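# Fit the rubber stopper over the stand arm's tip

## Task

Slide the rubber stopper onto the stand arm's free end and keep pushing until the arm's tip pokes out past the stopper, without knocking the flag off the arm.

## Robot and tools

Robot: two arms, left_arm and right_arm, each ending in a four-digit hand (index, middle, ring, thumb). right_arm has a right hand; left_arm has its mirror image. Base positions in the scene frame: left_arm (+0.037, +0.469, +0.041) m, right_arm (-0.062, -0.469, +0.041) m, each turned only slightly about z. A camera stand is fixed to the floor behind the arms. Loose objects may occasionally get a brief nudge from outside.

Frames. Scene frame: origin at table-top height midway between the nominal bases, +z up, +x out across the table, left_arm on the +y side (not tied to image left/right). Reported hand positions, orientations, velocities and targets are in each arm's own base frame. Motion offsets are along the axes of that arm's current Hand target. Hand point axes (right hand): +z runs along the straightened fingers toward the tips, +y points out of the palm face, +x runs across the palm away from the thumb; on the left hand +x points toward the thumb. The hand point sits just beyond the index/middle knuckles; fingertips reach about 0.12 m further along +z when straight. A rigid mast near the wrist on the palm side can collide with things.

A row is 48 numbers, all within [-1, 1], always covering both arms: left_arm dx, dy, dz, rx, ry, rz; then 16 left hand motors; left current_limit, speed; then the same 24 for the right arm. Motor order per hand: index_mcp, index_abd, index_pip, index_dip, middle_mcp, middle_abd, middle_pip, middle_dip, ring_mcp, ring_abd, ring_pip, ring_dip, thumb_cmc, thumb_axl, thumb_mcp, thumb_ipl.

Pose numbers are offsets, not poses: dx, dy, dz, rx, ry, rz shift the hand point from its Hand target as it stood when the action or move began, along that target's axes; 1.0 equals 0.6 m or 180 degrees, and rx, ry, rz form one rotation vector. Every row in an action is measured from that same starting target, not from the previous row, and a repeated call moves further. Sending six zeros re-requests the current Hand target, which also ends a push or recovers a hand point that settled short. Each control step the controller limits the commanded pose to 70 mm and 16 degrees from the measured hand pose.

Hand numbers are absolute goals, not offsets: each maps linearly between the hinge's two stops (degrees at +1, at -1; straight value): _mcp (-18, +128; +0.75), _abd (-60, +60; +0.00), _pip (-29, +108; +0.58), _dip (-21, +117; +0.70), thumb_cmc (-20, +120; +0.71), thumb_axl (-27, +140; +0.68), thumb_mcp (-69, +109; +0.23), thumb_ipl (-77, +108; +0.17). Moving toward -1 curls fingers toward the palm and swings the thumb in front of it. A 0 is a real goal; to leave a hand unchanged, echo its hand_goal, hand_current_limit and hand_speed. current_limit maps -1..+1 to 0..550 mA (floor 11 mA); speed sets goal slew at (speed+1)/2 of 8.5 rad/s. Initially +0.4 and -0.6; last values persist.

Tools:
- execute_actions(actions, cameras): actions is a list of actions, each a list of up to 15 rows, one per 1/30 s step; a shorter list repeats its final row. Images appear only for an empty actions list or when cameras names them.
- move(target, speed, blend, blocking, cameras): target is one row or up to 15 rows, all offsets from the same starting Hand targets. speed in m/s, 0.002 to 1 (default 0.25), rotation capped at twice that in rad/s; one value or one per target. blend in m rounds corners (0 = stop at each). The whole move lasts at most 10 s. It does not avoid obstacles; faster moves lag and stray more and hit harder. Avoid paths close to an arm's own base. blocking=false returns after about 0.5 s while it continues.
- wait(seconds 0 to 10), stop() to brake a running move, zoom_image(camera, region [x0, y0, x1, y1] in pixels, at most 504 by 504), clear_fault(arm: left_arm or right_arm), finished_scene(scene 1).
Cameras: cam_high, cam_low, cam_left_wrist, cam_right_wrist, all 896x504.

Results: per arm end_effector_position (m), end_effector_quat_wxyz, velocities, Hand target (the last clipped command, base for the next offsets), joint positions and torques (whole drive output, noisy, nonzero in free air). Per hand motor: hand_goal, hand_measured, hand_current_ma, hand_state (moving, goal, blocked, overload). "within noise" means that arm is still. A move adds a move: line with the ending (done, off_target, moving, held, fault) and limits (paced = pose clipped, held = steps withheld). done means within 3 mm and 2 degrees; neither done nor off_target says whether contact occurred.

Avoid: dropping things or anything leaving the table (fails the task), releasing moving parts, slams and hard pushes, especially on fixed or heavy items; contact between the two arms or one hand gripping the other's fingers. Joint contact torque limits (N m): waist 53.4, shoulder 53.4, elbow 44.5, forearm roll 16.1, wrist pitch 9.98, wrist roll 11.9; exceeding one causes a TORQUE FAULT that stops the arm until clear_fault. Hand motors at 495 mA or more for 5 s shut down for 10 s. Motors heating to 65 °C trigger MOTOR HOT; at 80 °C the arm brakes for 30 s or more. The scene keeps running while you think. Finish only when the stopper sits on the arm with its tip showing and the flag still on.

Each tool is called after "Call:" in YAML: its name, and indented under it one key for each argument.

## Session

Call:
execute_actions:
  actions: []

Scene clock: 0.00 s.
left_arm: end_effector_position=(+0.6772, -0.3285, +0.2673) hand_goal=(+0.754, +0.000, +0.576, +0.696, +0.754, +0.000, +0.576, +0.696, +0.754, +0.000, +0.576, +0.696, +0.714, +0.678, +0.226, +0.168) hand_measured=(+0.754, +0.000, +0.576, +0.696, +0.754, +0.000, +0.576, +0.696, +0.754, +0.000, +0.576, +0.696, +0.714, +0.678, +0.226, +0.168) hand_current_ma=(+0, +0, +0, +0, +0, +0, +0, +0, +0, +0, +0, +0, +0, +0, +0, +0) hand_state=(goal, goal, goal, goal, goal, goal, goal, goal, goal, goal, goal, goal, goal, goal, goal, goal) hand_current_limit=0.40 hand_speed=-0.60 end_effector_quat_wxyz=(-0.452, +0.694, -0.557, -0.056) | right_arm: end_effector_position=(+0.6497, -0.0274, +0.1312) hand_goal=(+0.754, +0.000, +0.576, +0.696, +0.754, +0.000, +0.576, +0.696, +0.754, +0.000, +0.576, +0.696, +0.714, +0.678, +0.226, +0.168) hand_measured=(+0.754, +0.000, +0.576, +0.696, +0.754, +0.000, +0.576, +0.696, +0.754, +0.000, +0.576, +0.696, +0.714, +0.678, +0.226, +0.168) hand_current_ma=(+0, +0, +0, +0, +0, +0, +0, +0, +0, +0, +0, +0, +0, +0, +0, +0) hand_state=(goal, goal, goal, goal, goal, goal, goal, goal, goal, goal, goal, goal, goal, goal, goal, goal) hand_current_limit=0.40 hand_speed=-0.60 end_effector_quat_wxyz=(+0.639, +0.604, +0.474, +0.048)
Joint positions: left_arm=[-0.626 -1.12 -2.183 0.981 -1.336 -2.802] | right_arm=[0.257 -1.157 -1.114 1.081 1.411 1.02]
Joint velocities: within noise
Joint torques (N m): no reading
Motor temperatures (°C): left_arm=[41 35 35 32 34 35] | right_arm=[32 34 35 31 47 35]
Hand target: left_arm +0.6772, -0.3285, +0.2673; -0.452, +0.694, -0.557, -0.056 | right_arm +0.6497, -0.0274, +0.1312; +0.639, +0.604, +0.474, +0.048

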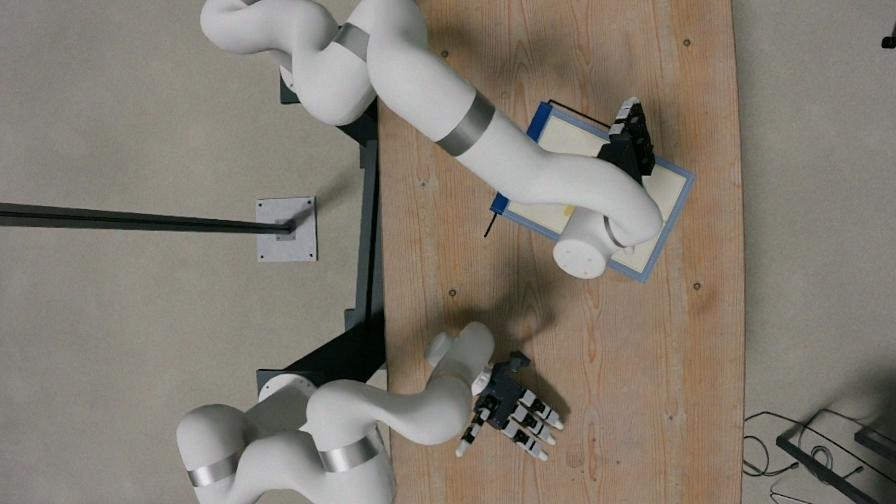

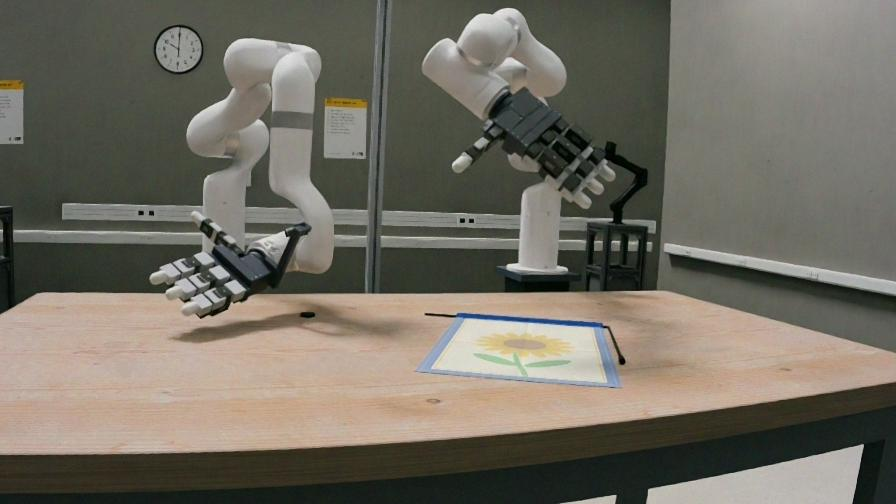

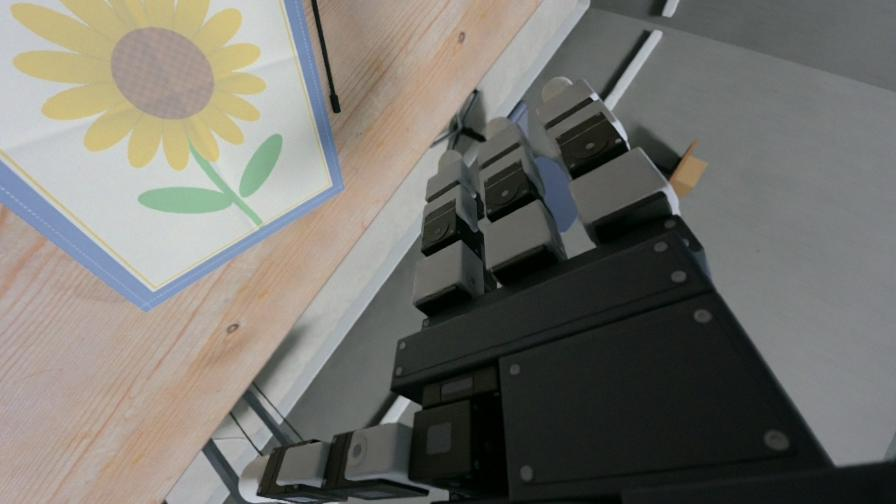

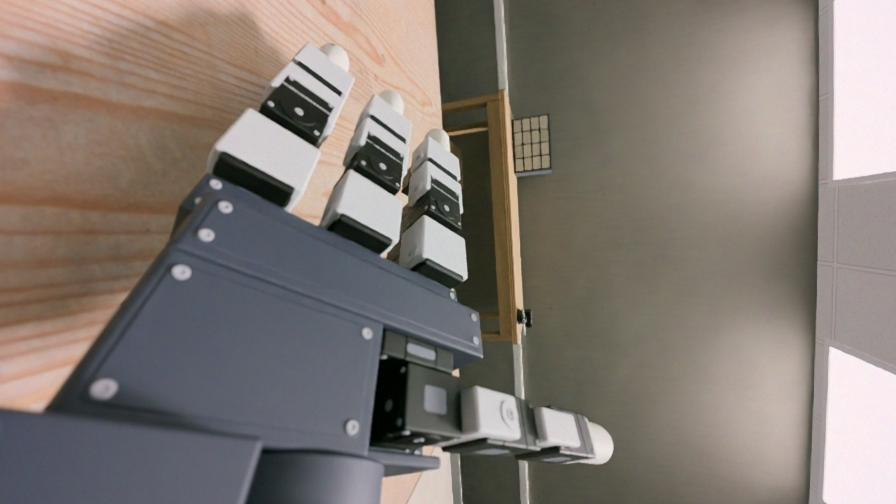

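Call:
zoom_image:
  camera: "cam_high"
  region: [460, 80, 720, 300]

Call:
zoom_image:
  camera: "cam_low"
  region: [400, 290, 650, 410]

Call:
zoom_image:
  camera: "cam_low"
  region: [280, 290, 480, 340]

Call:
zoom_image:
  camera: "cam_left_wrist"
  region: [200, 0, 520, 250]

Scaled by 1.938 from the camera's 896x504 image, which has a finer 1280x720 frame.

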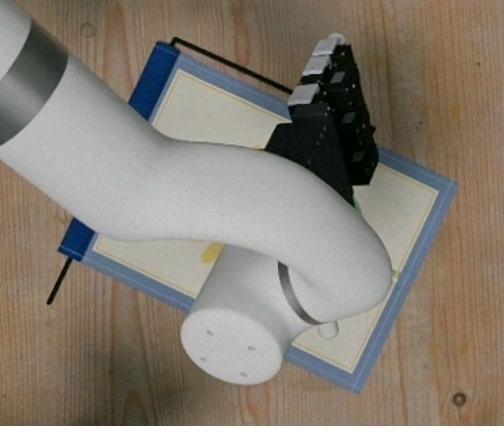

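Scaled by 2.016 from the camera's 896x504 image, which has a finer 1280x720 frame.

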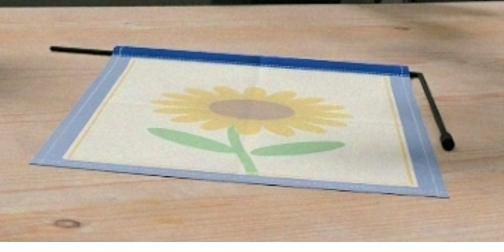

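Scaled by 2.520 from the camera's 896x504 image, which has a finer 1280x720 frame.

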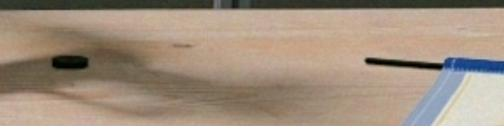

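Scaled by 1.575 from the camera's 896x504 image, which has a finer 1280x720 frame.

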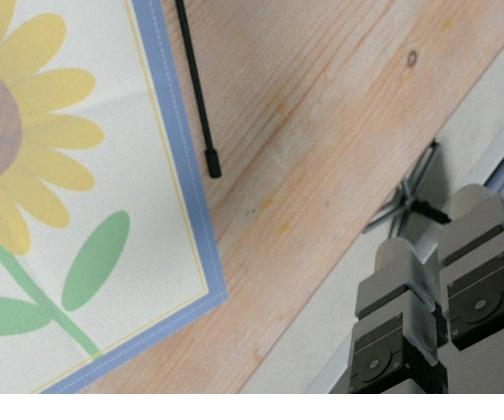

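Call:
move:
  target: [-0.402,0.188,-0.067,0,0,0,0.754,0,0.576,0.696,0.754,0,0.576,0.696,0.754,0,0.576,0.696,0.714,0.678,0.226,0.168,0.4,-0.6,-0.379,0.143,-0.049,0,0,0,0.754,0,0.576,0.696,0.754,0,0.576,0.696,0.754,0,0.576,0.696,0.714,0.678,0.226,0.168,0.4,-0.6]
  cameras: ["all"]

Scene clock: 9.37 s.
left_arm: end_effector_position=(+0.4772, -0.1785, +0.3675) hand_goal=(+0.754, +0.000, +0.576, +0.696, +0.754, +0.000, +0.576, +0.696, +0.754, +0.000, +0.576, +0.696, +0.714, +0.678, +0.226, +0.168) hand_measured=(+0.750, +0.000, +0.576, +0.696, +0.750, +0.000, +0.576, +0.696, +0.750, +0.000, +0.576, +0.696, +0.710, +0.678, +0.226, +0.168) hand_current_ma=(-3, +0, +0, +0, -3, +0, +0, +0, -3, +0, +0, +0, -2, +0, +0, +0) hand_state=(goal, goal, goal, goal, goal, goal, goal, goal, goal, goal, goal, goal, goal, goal, goal, goal) hand_current_limit=0.40 hand_speed=-0.60 end_effector_quat_wxyz=(-0.452, +0.695, -0.557, -0.056) | right_arm: end_effector_position=(+0.5498, -0.1275, +0.3309) hand_goal=(+0.754, +0.000, +0.576, +0.696, +0.754, +0.000, +0.576, +0.696, +0.754, +0.000, +0.576, +0.696, +0.714, +0.678, +0.226, +0.168) hand_measured=(+0.760, +0.000, +0.576, +0.696, +0.760, +0.000, +0.576, +0.696, +0.760, +0.000, +0.576, +0.696, +0.720, +0.678, +0.226, +0.168) hand_current_ma=(+21, +0, +2, +0, +21, +0, +2, +0, +18, +0, +2, +0, +20, -2, -1, -1) hand_state=(goal, goal, goal, goal, goal, goal, goal, goal, goal, goal, goal, goal, goal, goal, goal, goal) hand_current_limit=0.40 hand_speed=-0.60 end_effector_quat_wxyz=(+0.639, +0.604, +0.474, +0.048)
Joint positions: left_arm=[-0.618 -0.339 -1.175 1.044 -1.21 -2.999] | right_arm=[0.065 -0.519 -0.591 0.906 1.346 0.924]
Joint torques (N m): left_arm=[-9.89 38.04 -18.63 4.17 0.68 1.16] | right_arm=[-12.81 54.5 -4.87 -4.48 -0.57 -0.71]
Hand target: left_arm +0.4771, -0.1786, +0.3675; -0.452, +0.694, -0.557, -0.056 | right_arm +0.5498, -0.1276, +0.3310; +0.639, +0.604, +0.474, +0.048
Off the commanded pose: left_arm 0.000 m, 0 deg | right_arm 0.000 m, 0 deg.
move: done

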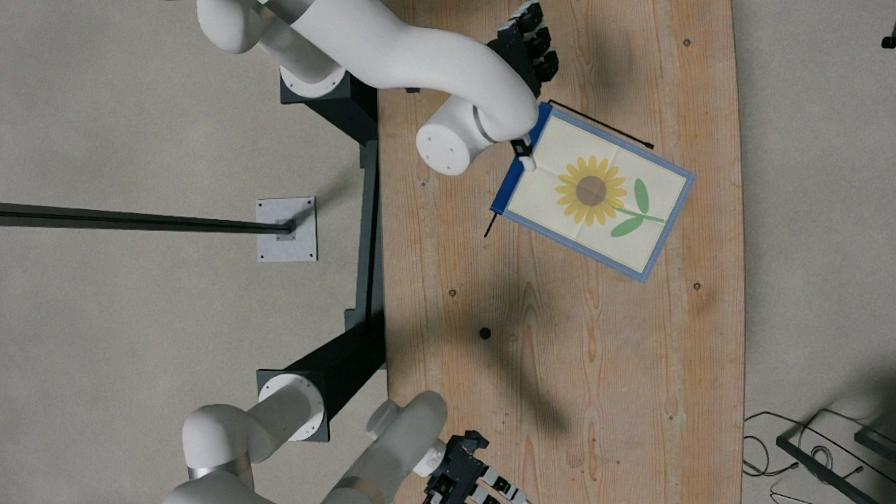

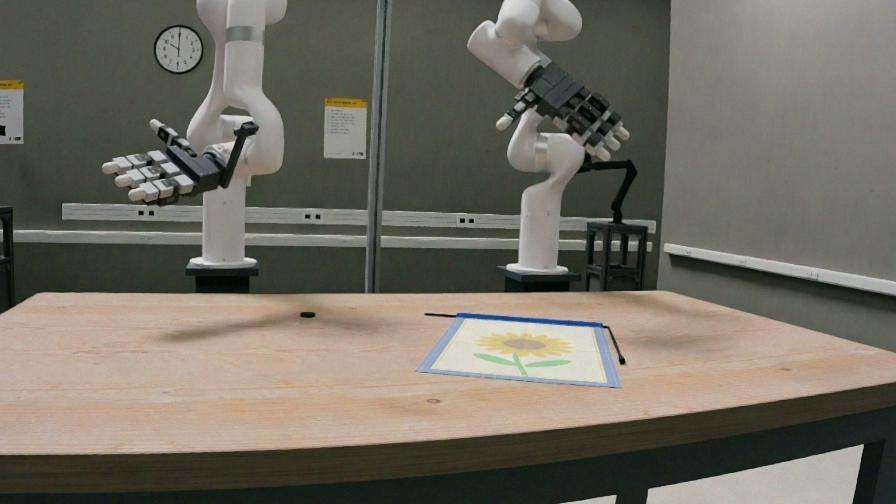

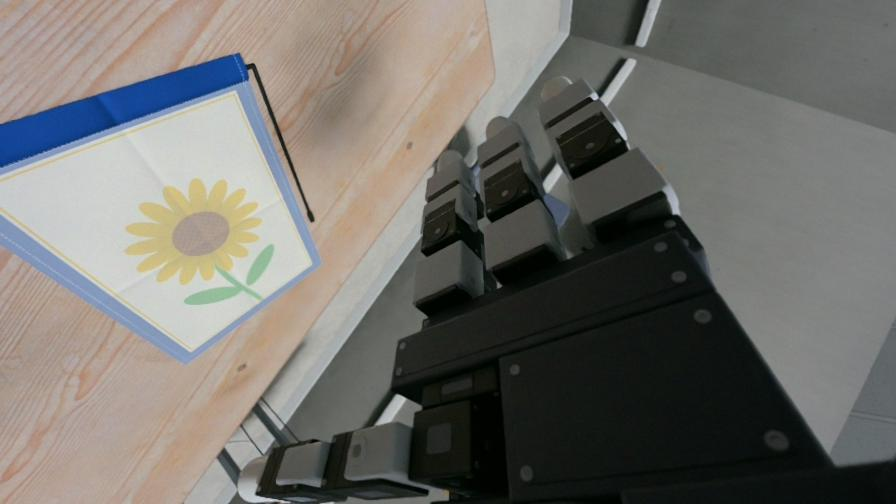

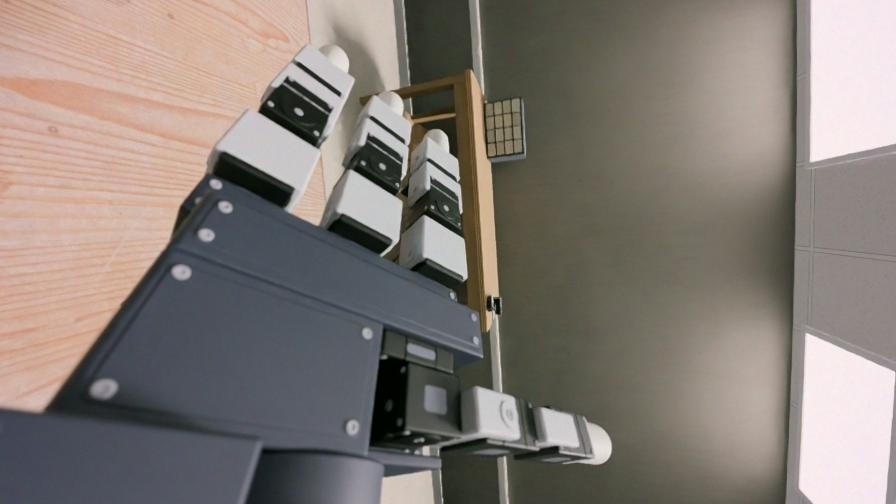

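Call:
zoom_image:
  camera: "cam_high"
  region: [455, 305, 515, 365]

Call:
zoom_image:
  camera: "cam_high"
  region: [470, 90, 670, 290]

Call:
zoom_image:
  camera: "cam_low"
  region: [280, 300, 340, 330]

Call:
zoom_image:
  camera: "cam_high"
  region: [470, 200, 530, 250]

Scaled by 8.400 from the camera's 896x504 image, which has a finer 1280x720 frame.

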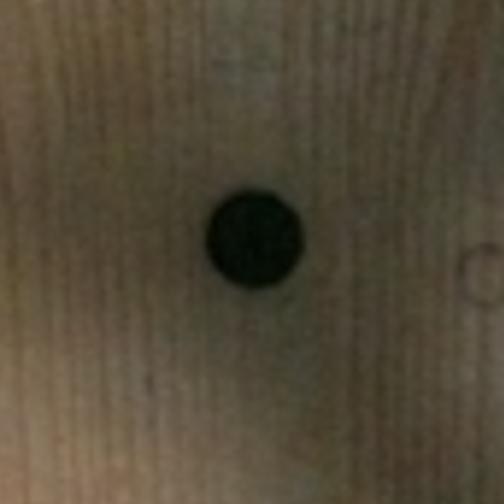

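Scaled by 2.520 from the camera's 896x504 image, which has a finer 1280x720 frame.

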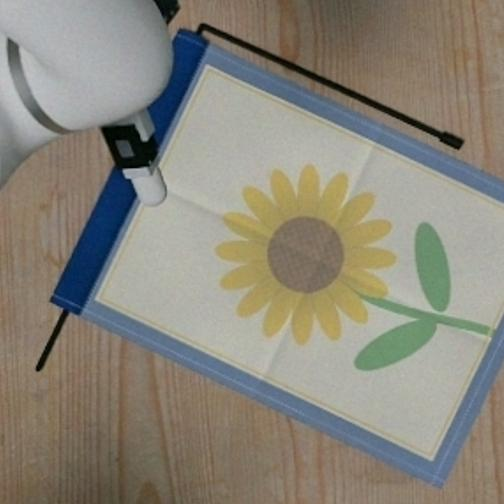

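Scaled by 8.400 from the camera's 896x504 image, which has a finer 1280x720 frame.

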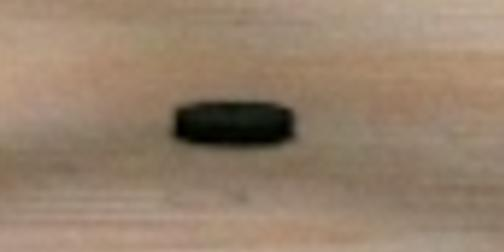

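Scaled by 8.400 from the camera's 896x504 image, which has a finer 1280x720 frame.

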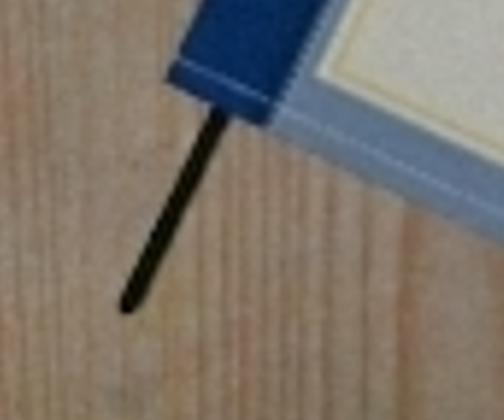

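Call:
move:
  target: [0,0,0,0,0,0,0.754,0,0.576,0.696,0.754,0,0.576,0.696,0.754,0,0.576,0.696,0.714,0.678,0.226,0.168,0.4,-0.6,0.412,0.007,-0.289,0.3976,0.1965,0.0697,0.754,0,0.576,0.696,0.754,0,0.576,0.696,0.754,0,0.576,0.696,0.714,0.678,0.226,0.168,0.4,-0.6]
  cameras: ["all"]

Scene clock: 19.27 s.
left_arm: end_effector_position=(+0.4771, -0.1786, +0.3675) hand_goal=(+0.754, +0.000, +0.576, +0.696, +0.754, +0.000, +0.576, +0.696, +0.754, +0.000, +0.576, +0.696, +0.714, +0.678, +0.226, +0.168) hand_measured=(+0.750, +0.000, +0.576, +0.696, +0.750, +0.000, +0.576, +0.696, +0.750, +0.000, +0.576, +0.696, +0.710, +0.678, +0.226, +0.168) hand_current_ma=(-3, +0, +0, +0, -3, +0, +0, +0, -3, +0, +0, +0, -2, +0, +0, +0) hand_state=(goal, goal, goal, goal, goal, goal, goal, goal, goal, goal, goal, goal, goal, goal, goal, goal) hand_current_limit=0.40 hand_speed=-0.60 end_effector_quat_wxyz=(-0.452, +0.694, -0.557, -0.056) | right_arm: end_effector_position=(+0.5719, +0.1563, +0.2303) hand_goal=(+0.754, +0.000, +0.576, +0.696, +0.754, +0.000, +0.576, +0.696, +0.754, +0.000, +0.576, +0.696, +0.714, +0.678, +0.226, +0.168) hand_measured=(+0.756, +0.000, +0.576, +0.696, +0.756, +0.000, +0.576, +0.696, +0.756, +0.000, +0.576, +0.696, +0.718, +0.678, +0.224, +0.168) hand_current_ma=(+4, -1, +2, +0, +4, -1, +2, +0, +4, -1, +2, +0, +10, -2, -10, -1) hand_state=(goal, goal, goal, goal, goal, goal, goal, goal, goal, goal, goal, goal, goal, goal, goal, goal) hand_current_limit=0.40 hand_speed=-0.60 end_effector_quat_wxyz=(+0.000, +0.861, +0.509, +0.001)
Joint positions: left_arm=[-0.618 -0.339 -1.175 1.044 -1.21 -2.999] | right_arm=[0.404 -0.486 -1.109 3.141 0.622 -0.664]
Joint torques (N m): left_arm=[-8.23 38.63 -18.63 3.86 -1.31 1.16] | right_arm=[-12.59 28.88 -27.69 3.14 1.78 -0.8]
Hand target: left_arm +0.4771, -0.1786, +0.3675; -0.452, +0.694, -0.557, -0.056 | right_arm +0.5719, +0.1563, +0.2303; +0.000, +0.861, +0.509, +0.001
Off the commanded pose: left_arm 0.000 m, 0 deg | right_arm 0.000 m, 0 deg.
move: done

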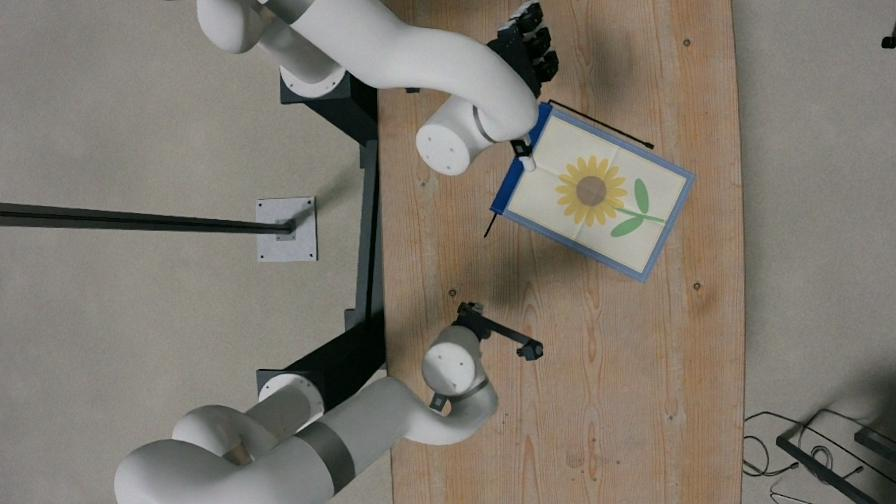

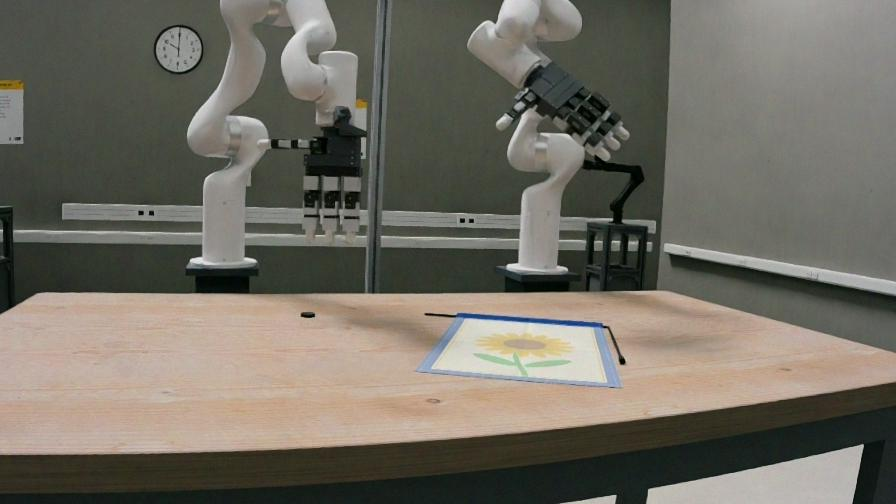

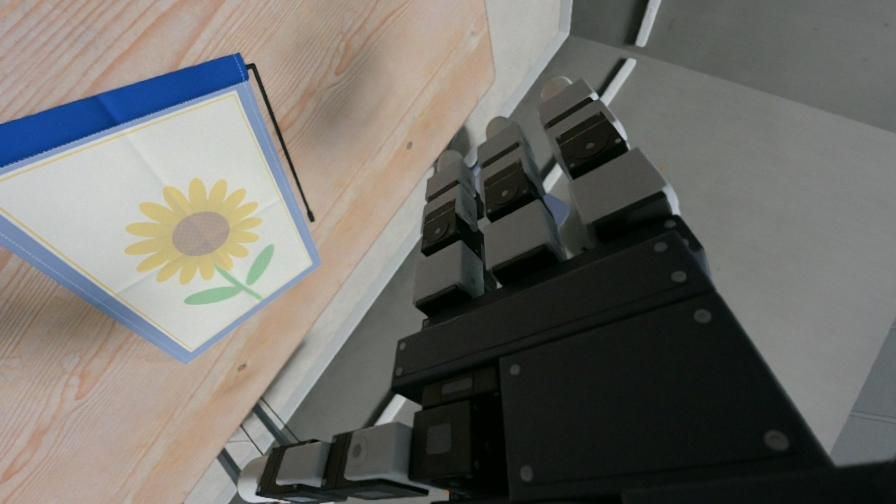

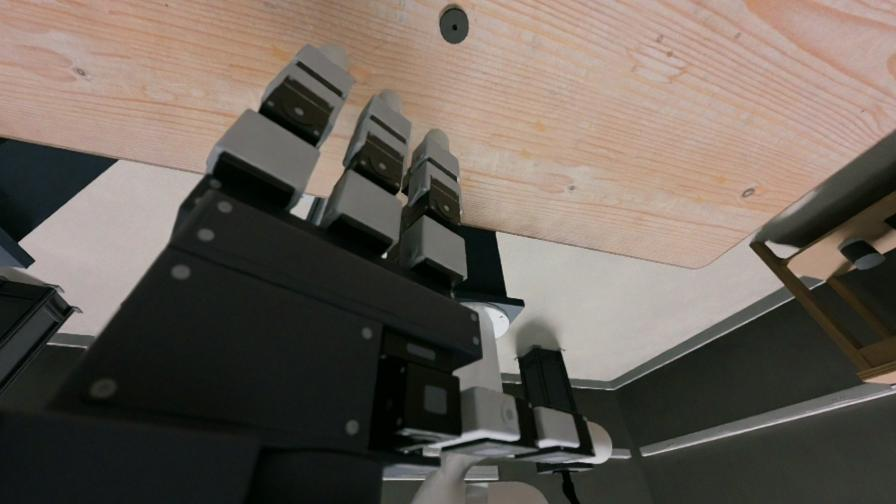

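Call:
zoom_image:
  camera: "cam_right_wrist"
  region: [424, 0, 484, 50]

Call:
zoom_image:
  camera: "cam_right_wrist"
  region: [200, 20, 500, 220]

Call:
zoom_image:
  camera: "cam_high"
  region: [400, 270, 580, 430]

Call:
zoom_image:
  camera: "cam_low"
  region: [240, 80, 400, 330]

Scaled by 8.400 from the camera's 896x504 image, which has a finer 1280x720 frame.

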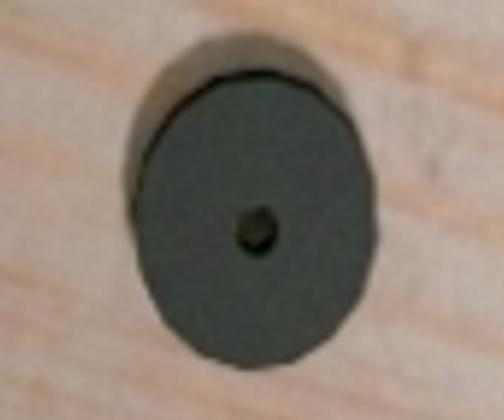

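Scaled by 1.680 from the camera's 896x504 image, which has a finer 1280x720 frame.

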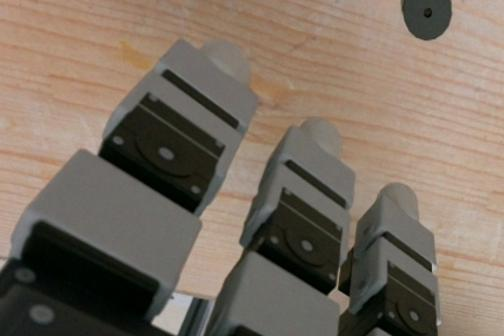

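Scaled by 2.800 from the camera's 896x504 image, which has a finer 1280x720 frame.

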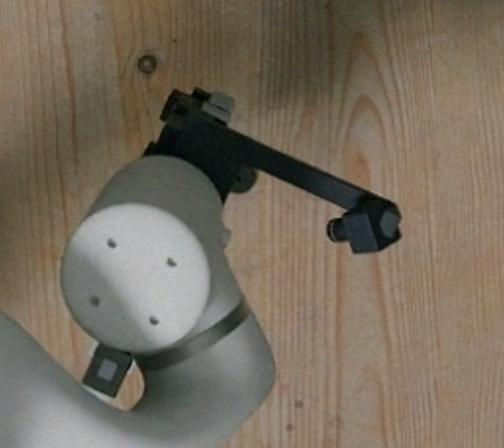

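Scaled by 2.016 from the camera's 896x504 image, which has a finer 1280x720 frame.

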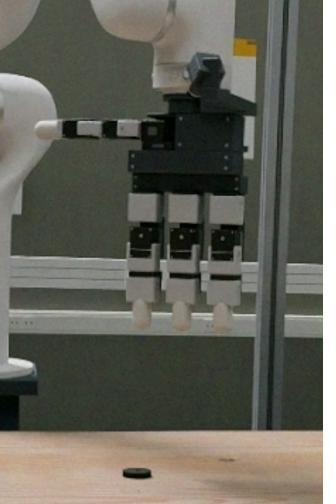

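Call:
move:
  target: [-0.169,-0.042,0.066,0,0,0,0.754,0,0.576,0.696,0.754,0,0.576,0.696,0.754,0,0.576,0.696,0.714,0.678,0.226,0.168,0.4,-0.6,0.321,-0.177,-0.083,0,0,0,0.754,0,0.576,0.696,0.754,0,0.576,0.696,0.754,0,0.576,0.696,0.714,0.678,0.226,0.168,0.4,-0.6]
  cameras: ["all"]

Scene clock: 23.10 s.
left_arm: end_effector_position=(+0.4770, -0.0787, +0.4175) hand_goal=(+0.754, +0.000, +0.576, +0.696, +0.754, +0.000, +0.576, +0.696, +0.754, +0.000, +0.576, +0.696, +0.714, +0.678, +0.226, +0.168) hand_measured=(+0.750, +0.000, +0.576, +0.696, +0.750, +0.000, +0.576, +0.696, +0.750, +0.000, +0.576, +0.696, +0.710, +0.678, +0.226, +0.168) hand_current_ma=(-3, +0, +0, +0, -3, +0, +0, +0, -3, +0, +0, +0, -2, +0, +0, +0) hand_state=(goal, goal, goal, goal, goal, goal, goal, goal, goal, goal, goal, goal, goal, goal, goal, goal) hand_current_limit=0.40 hand_speed=-0.60 end_effector_quat_wxyz=(-0.452, +0.694, -0.557, -0.056) | right_arm: end_effector_position=(+0.5716, +0.3762, +0.2802) hand_goal=(+0.754, +0.000, +0.576, +0.696, +0.754, +0.000, +0.576, +0.696, +0.754, +0.000, +0.576, +0.696, +0.714, +0.678, +0.226, +0.168) hand_measured=(+0.754, +0.000, +0.576, +0.696, +0.754, +0.000, +0.576, +0.696, +0.754, +0.000, +0.576, +0.696, +0.716, +0.678, +0.224, +0.168) hand_current_ma=(+2, -1, +2, +0, +2, -1, +2, +0, +2, -1, +2, +0, +6, -2, -10, -1) hand_state=(goal, goal, goal, goal, goal, goal, goal, goal, goal, goal, goal, goal, goal, goal, goal, goal) hand_current_limit=0.40 hand_speed=-0.60 end_effector_quat_wxyz=(+0.000, +0.861, +0.509, +0.001)
Joint positions: left_arm=[-0.453 -0.17 -1.085 1.095 -1.137 -2.858] | right_arm=[0.711 -0.693 -1.554 3.141 0.86 -0.357]
Joint torques (N m): left_arm=[8.25 34.3 -19.59 4.21 0.82 1.67] | right_arm=[8.8 38.32 -29.9 -2.29 1.88 0.43]
Hand target: left_arm +0.4770, -0.0787, +0.4175; -0.452, +0.694, -0.557, -0.056 | right_arm +0.5716, +0.3762, +0.2802; +0.000, +0.861, +0.509, +0.001
Off the commanded pose: left_arm 0.000 m, 0 deg | right_arm 0.000 m, 0 deg.
move: done

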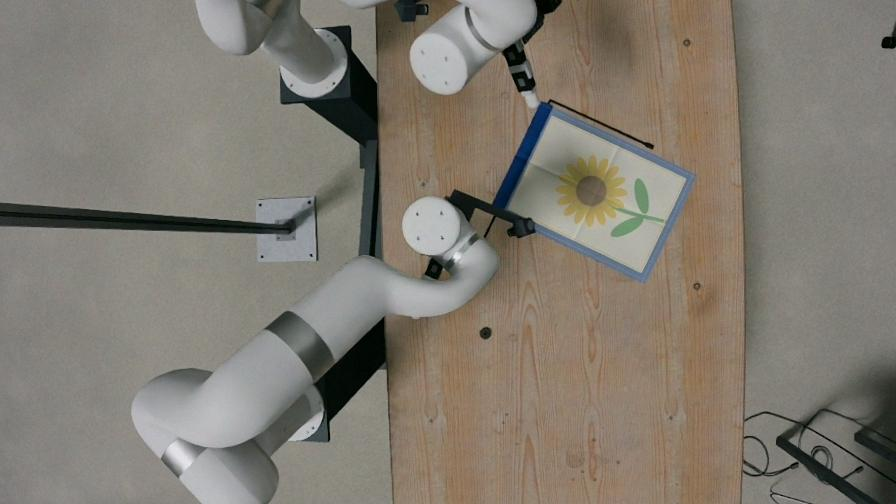

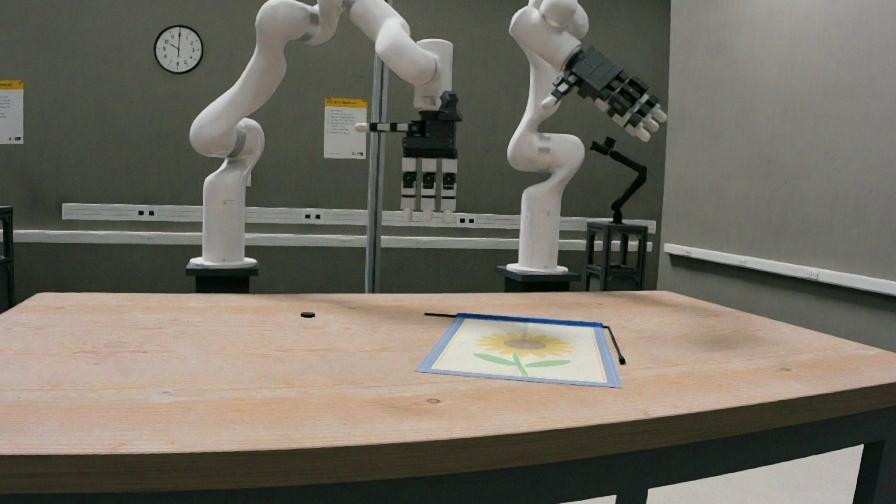

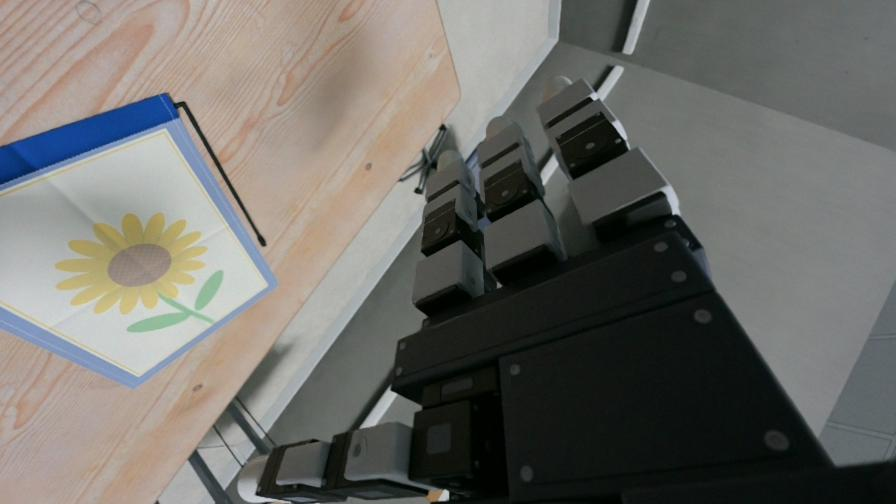

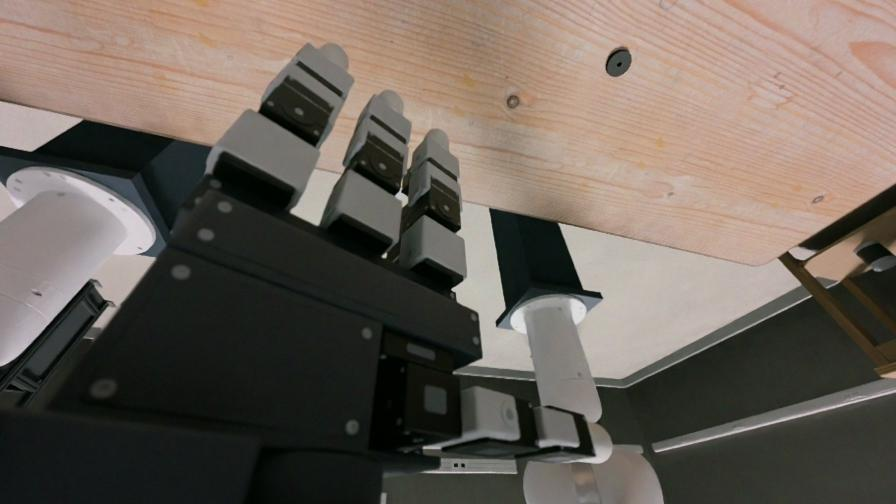

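Call:
zoom_image:
  camera: "cam_left_wrist"
  region: [400, 50, 640, 250]

Call:
zoom_image:
  camera: "cam_left_wrist"
  region: [100, 60, 300, 260]

Call:
zoom_image:
  camera: "cam_left_wrist"
  region: [200, 400, 360, 504]

Scaled by 2.100 from the camera's 896x504 image, which has a finer 1280x720 frame.

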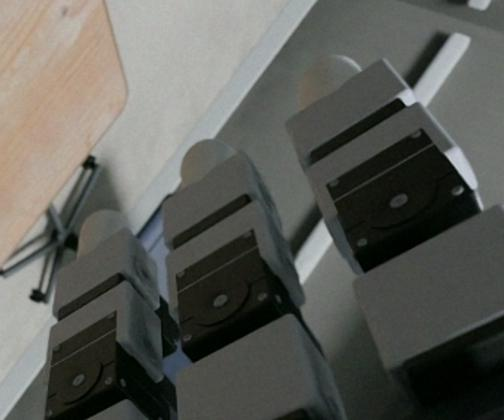

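Scaled by 2.520 from the camera's 896x504 image, which has a finer 1280x720 frame.

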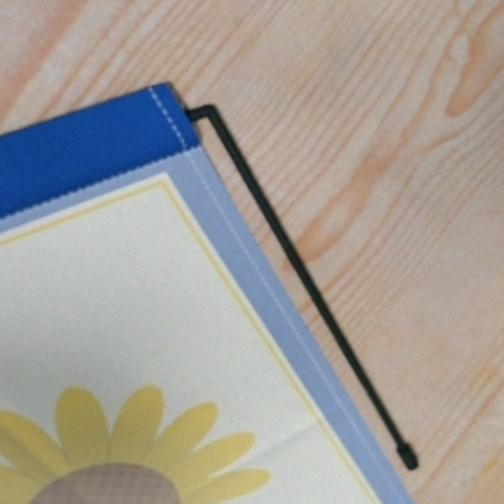

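Scaled by 3.150 from the camera's 896x504 image, which has a finer 1280x720 frame.

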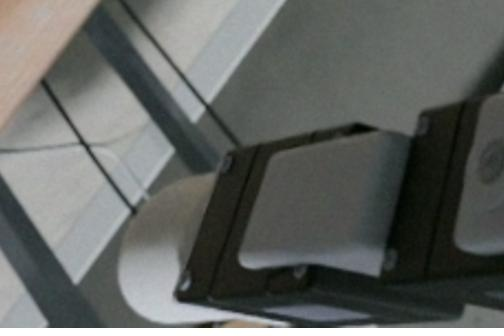

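Call:
move:
  target: [0,0,0,0,0,0,0.754,0,0.576,0.696,0.754,0,0.576,0.696,0.754,0,0.576,0.696,0.714,0.678,0.226,0.168,0.4,-0.6,-0.356,0.124,0,0.1266,-0.4537,-0.7123,0.863,0,-0.423,0.145,0.863,0,-0.423,0.145,0.753,0,-0.883,-0.609,-0.571,0.545,-0.337,0.114,0.4,-0.6]
  cameras: ["all"]

Scene clock: 43.43 s.
left_arm: end_effector_position=(+0.4770, -0.0787, +0.4175) hand_goal=(+0.754, +0.000, +0.576, +0.696, +0.754, +0.000, +0.576, +0.696, +0.754, +0.000, +0.576, +0.696, +0.714, +0.678, +0.226, +0.168) hand_measured=(+0.750, +0.000, +0.576, +0.696, +0.750, +0.000, +0.576, +0.696, +0.750, +0.000, +0.576, +0.696, +0.710, +0.678, +0.226, +0.168) hand_current_ma=(-3, +0, +0, +0, -3, +0, +0, +0, -3, +0, +0, +0, -2, +0, +0, +0) hand_state=(goal, goal, goal, goal, goal, goal, goal, goal, goal, goal, goal, goal, goal, goal, goal, goal) hand_current_limit=0.40 hand_speed=-0.60 end_effector_quat_wxyz=(-0.452, +0.694, -0.557, -0.056) | right_arm: end_effector_position=(+0.5339, +0.1532, +0.2801) hand_goal=(+0.864, +0.000, -0.422, +0.146, +0.864, +0.000, -0.422, +0.146, +0.754, +0.000, -0.882, -0.608, -0.570, +0.546, -0.336, +0.114) hand_measured=(+0.858, +0.000, -0.420, +0.150, +0.858, +0.000, -0.420, +0.148, +0.752, +0.000, -0.878, -0.606, -0.570, +0.548, -0.336, +0.114) hand_current_ma=(-18, -1, +7, +11, -18, -1, +8, +9, -10, -1, +16, +7, -1, +4, -1, +4) hand_state=(goal, goal, goal, goal, goal, goal, goal, goal, goal, goal, goal, goal, goal, goal, goal, goal) hand_current_limit=0.40 hand_speed=-0.60 end_effector_quat_wxyz=(+0.140, -0.217, +0.815, -0.519)
Joint positions: left_arm=[-0.453 -0.17 -1.085 1.095 -1.137 -2.858] | right_arm=[0.58 -0.411 -0.999 1.868 1.242 -2.193]
Joint torques (N m): left_arm=[9.16 33.97 -21.2 4.05 0.15 1.64] | right_arm=[-13.17 59.56 -11.61 -5.75 -0.78 -0.73]
Hand target: left_arm +0.4770, -0.0787, +0.4175; -0.452, +0.694, -0.557, -0.056 | right_arm +0.5339, +0.1532, +0.2801; +0.140, -0.217, +0.815, -0.519
Off the commanded pose: left_arm 0.000 m, 0 deg | right_arm 0.000 m, 0 deg.
move: done

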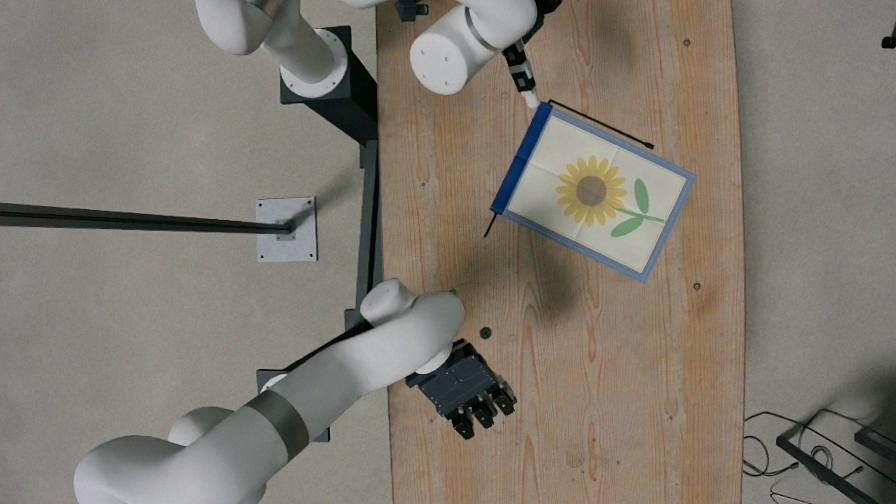

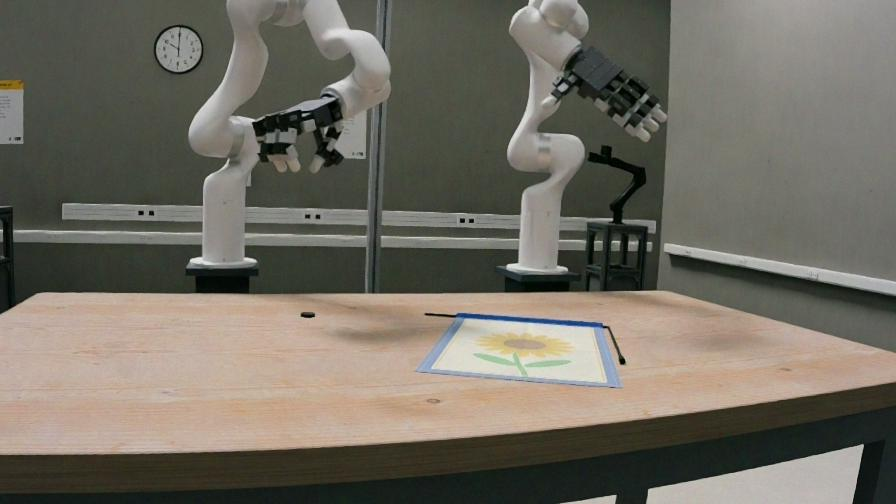

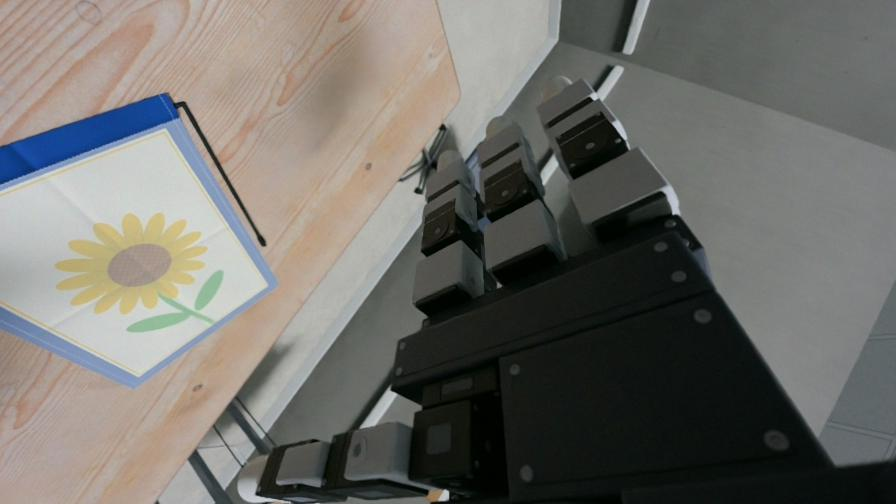

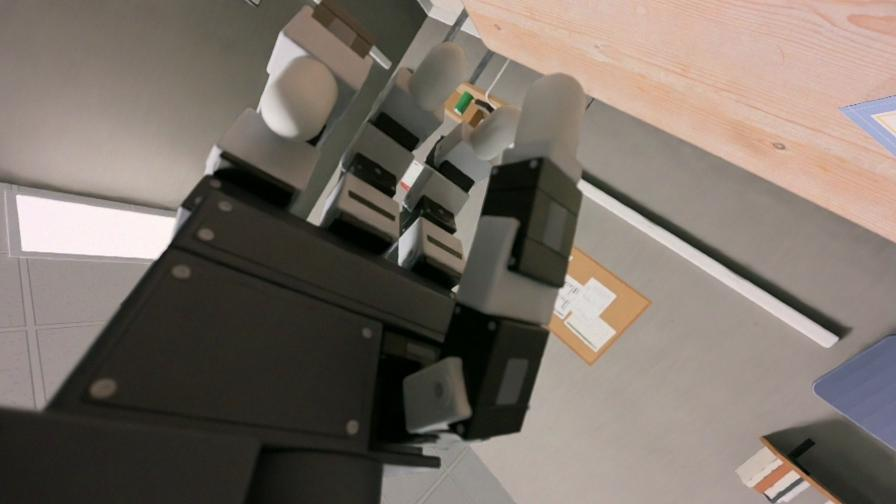

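Call:
move:
  target: [0,0,0,0,0,0,0.754,0,0.576,0.696,0.754,0,0.576,0.696,0.754,0,0.576,0.696,0.714,0.678,0.226,0.168,0.4,-0.6,0,0.332,0.155,0,0,0,0.863,0,-0.423,0.145,0.863,0,-0.423,0.145,0.753,0,-0.883,-0.609,-0.571,0.545,-0.337,0.114,0.4,-0.6]
  cameras: ["cam_high","cam_low","cam_right_wrist"]

Call:
zoom_image:
  camera: "cam_low"
  region: [220, 200, 420, 330]

Call:
zoom_image:
  camera: "cam_high"
  region: [400, 260, 560, 440]

Scene clock: 45.80 s.
left_arm: end_effector_position=(+0.4770, -0.0787, +0.4175) hand_goal=(+0.754, +0.000, +0.576, +0.696, +0.754, +0.000, +0.576, +0.696, +0.754, +0.000, +0.576, +0.696, +0.714, +0.678, +0.226, +0.168) hand_measured=(+0.750, +0.000, +0.576, +0.696, +0.750, +0.000, +0.576, +0.696, +0.750, +0.000, +0.576, +0.696, +0.710, +0.678, +0.226, +0.168) hand_current_ma=(-3, +0, +0, +0, -3, +0, +0, +0, -3, +0, +0, +0, -2, +0, +0, +0) hand_state=(goal, goal, goal, goal, goal, goal, goal, goal, goal, goal, goal, goal, goal, goal, goal, goal) hand_current_limit=0.40 hand_speed=-0.60 end_effector_quat_wxyz=(-0.452, +0.694, -0.557, -0.056) | right_arm: end_effector_position=(+0.5343, +0.1534, +0.0603) hand_goal=(+0.864, +0.000, -0.422, +0.146, +0.864, +0.000, -0.422, +0.146, +0.754, +0.000, -0.882, -0.608, -0.570, +0.546, -0.336, +0.114) hand_measured=(+0.858, +0.000, -0.420, +0.150, +0.858, +0.000, -0.420, +0.148, +0.750, +0.000, -0.878, -0.606, -0.570, +0.548, -0.336, +0.114) hand_current_ma=(-23, -1, +7, +11, -23, -1, +8, +9, -13, -1, +15, +7, -1, +4, +0, +4) hand_state=(goal, goal, goal, goal, goal, goal, goal, goal, goal, goal, goal, goal, goal, goal, goal, goal) hand_current_limit=0.40 hand_speed=-0.60 end_effector_quat_wxyz=(+0.140, -0.217, +0.815, -0.519)
Joint positions: left_arm=[-0.453 -0.17 -1.085 1.095 -1.137 -2.858] | right_arm=[0.58 -0.848 -1.031 1.71 1.152 -1.768]
Joint torques (N m): left_arm=[8.94 34.42 -21.84 4.01 -0.09 1.54] | right_arm=[-12.97 34.89 -22.49 -4.65 -0.54 0.45]
Hand target: left_arm +0.4770, -0.0787, +0.4175; -0.452, +0.694, -0.557, -0.056 | right_arm +0.5343, +0.1533, +0.0603; +0.140, -0.217, +0.815, -0.519
Off the commanded pose: left_arm 0.000 m, 0 deg | right_arm 0.000 m, 0 deg.
move: done
Images, in order (width x height): cam_high 896x504, cam_low 896x504, cam_right_wrist 896x504.

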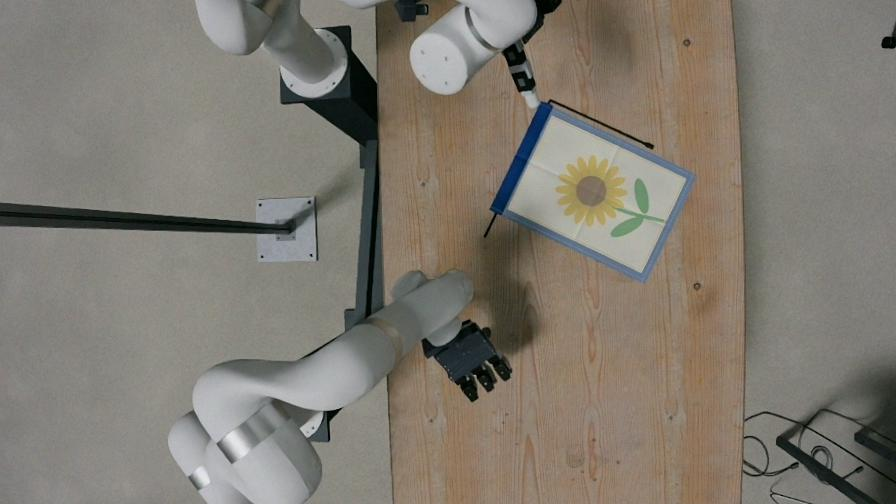

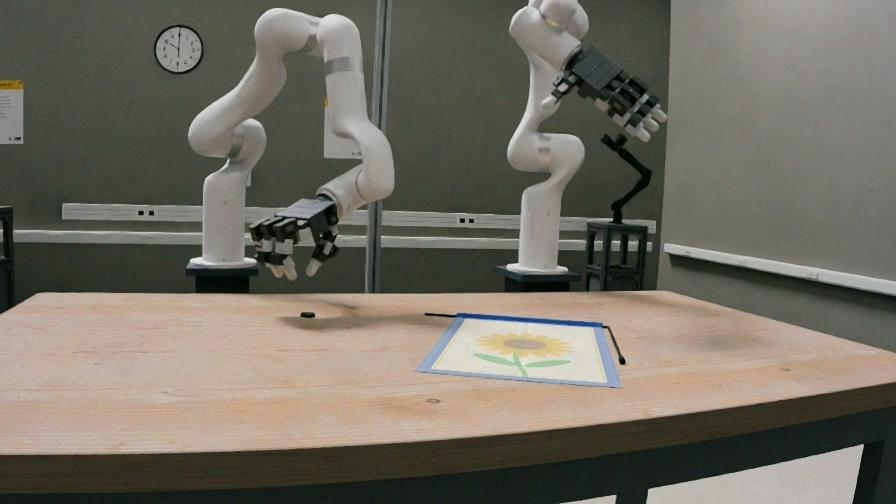

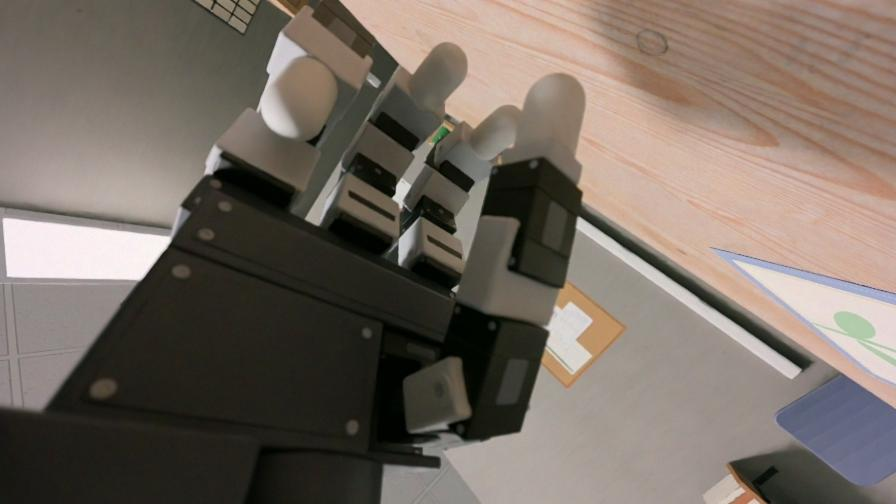

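Scaled by 2.520 from the camera's 896x504 image, which has a finer 1280x720 frame.

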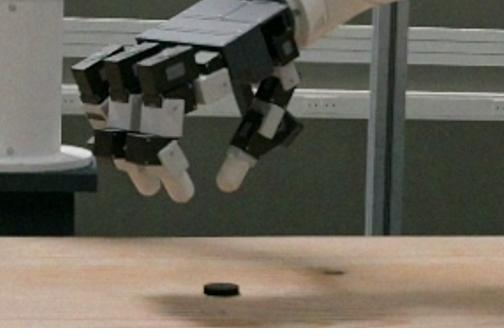

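Scaled by 2.800 from the camera's 896x504 image, which has a finer 1280x720 frame.

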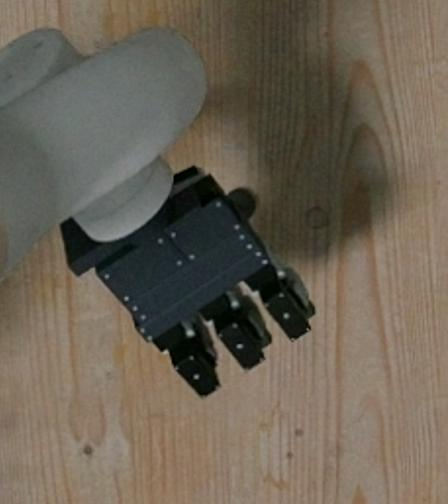

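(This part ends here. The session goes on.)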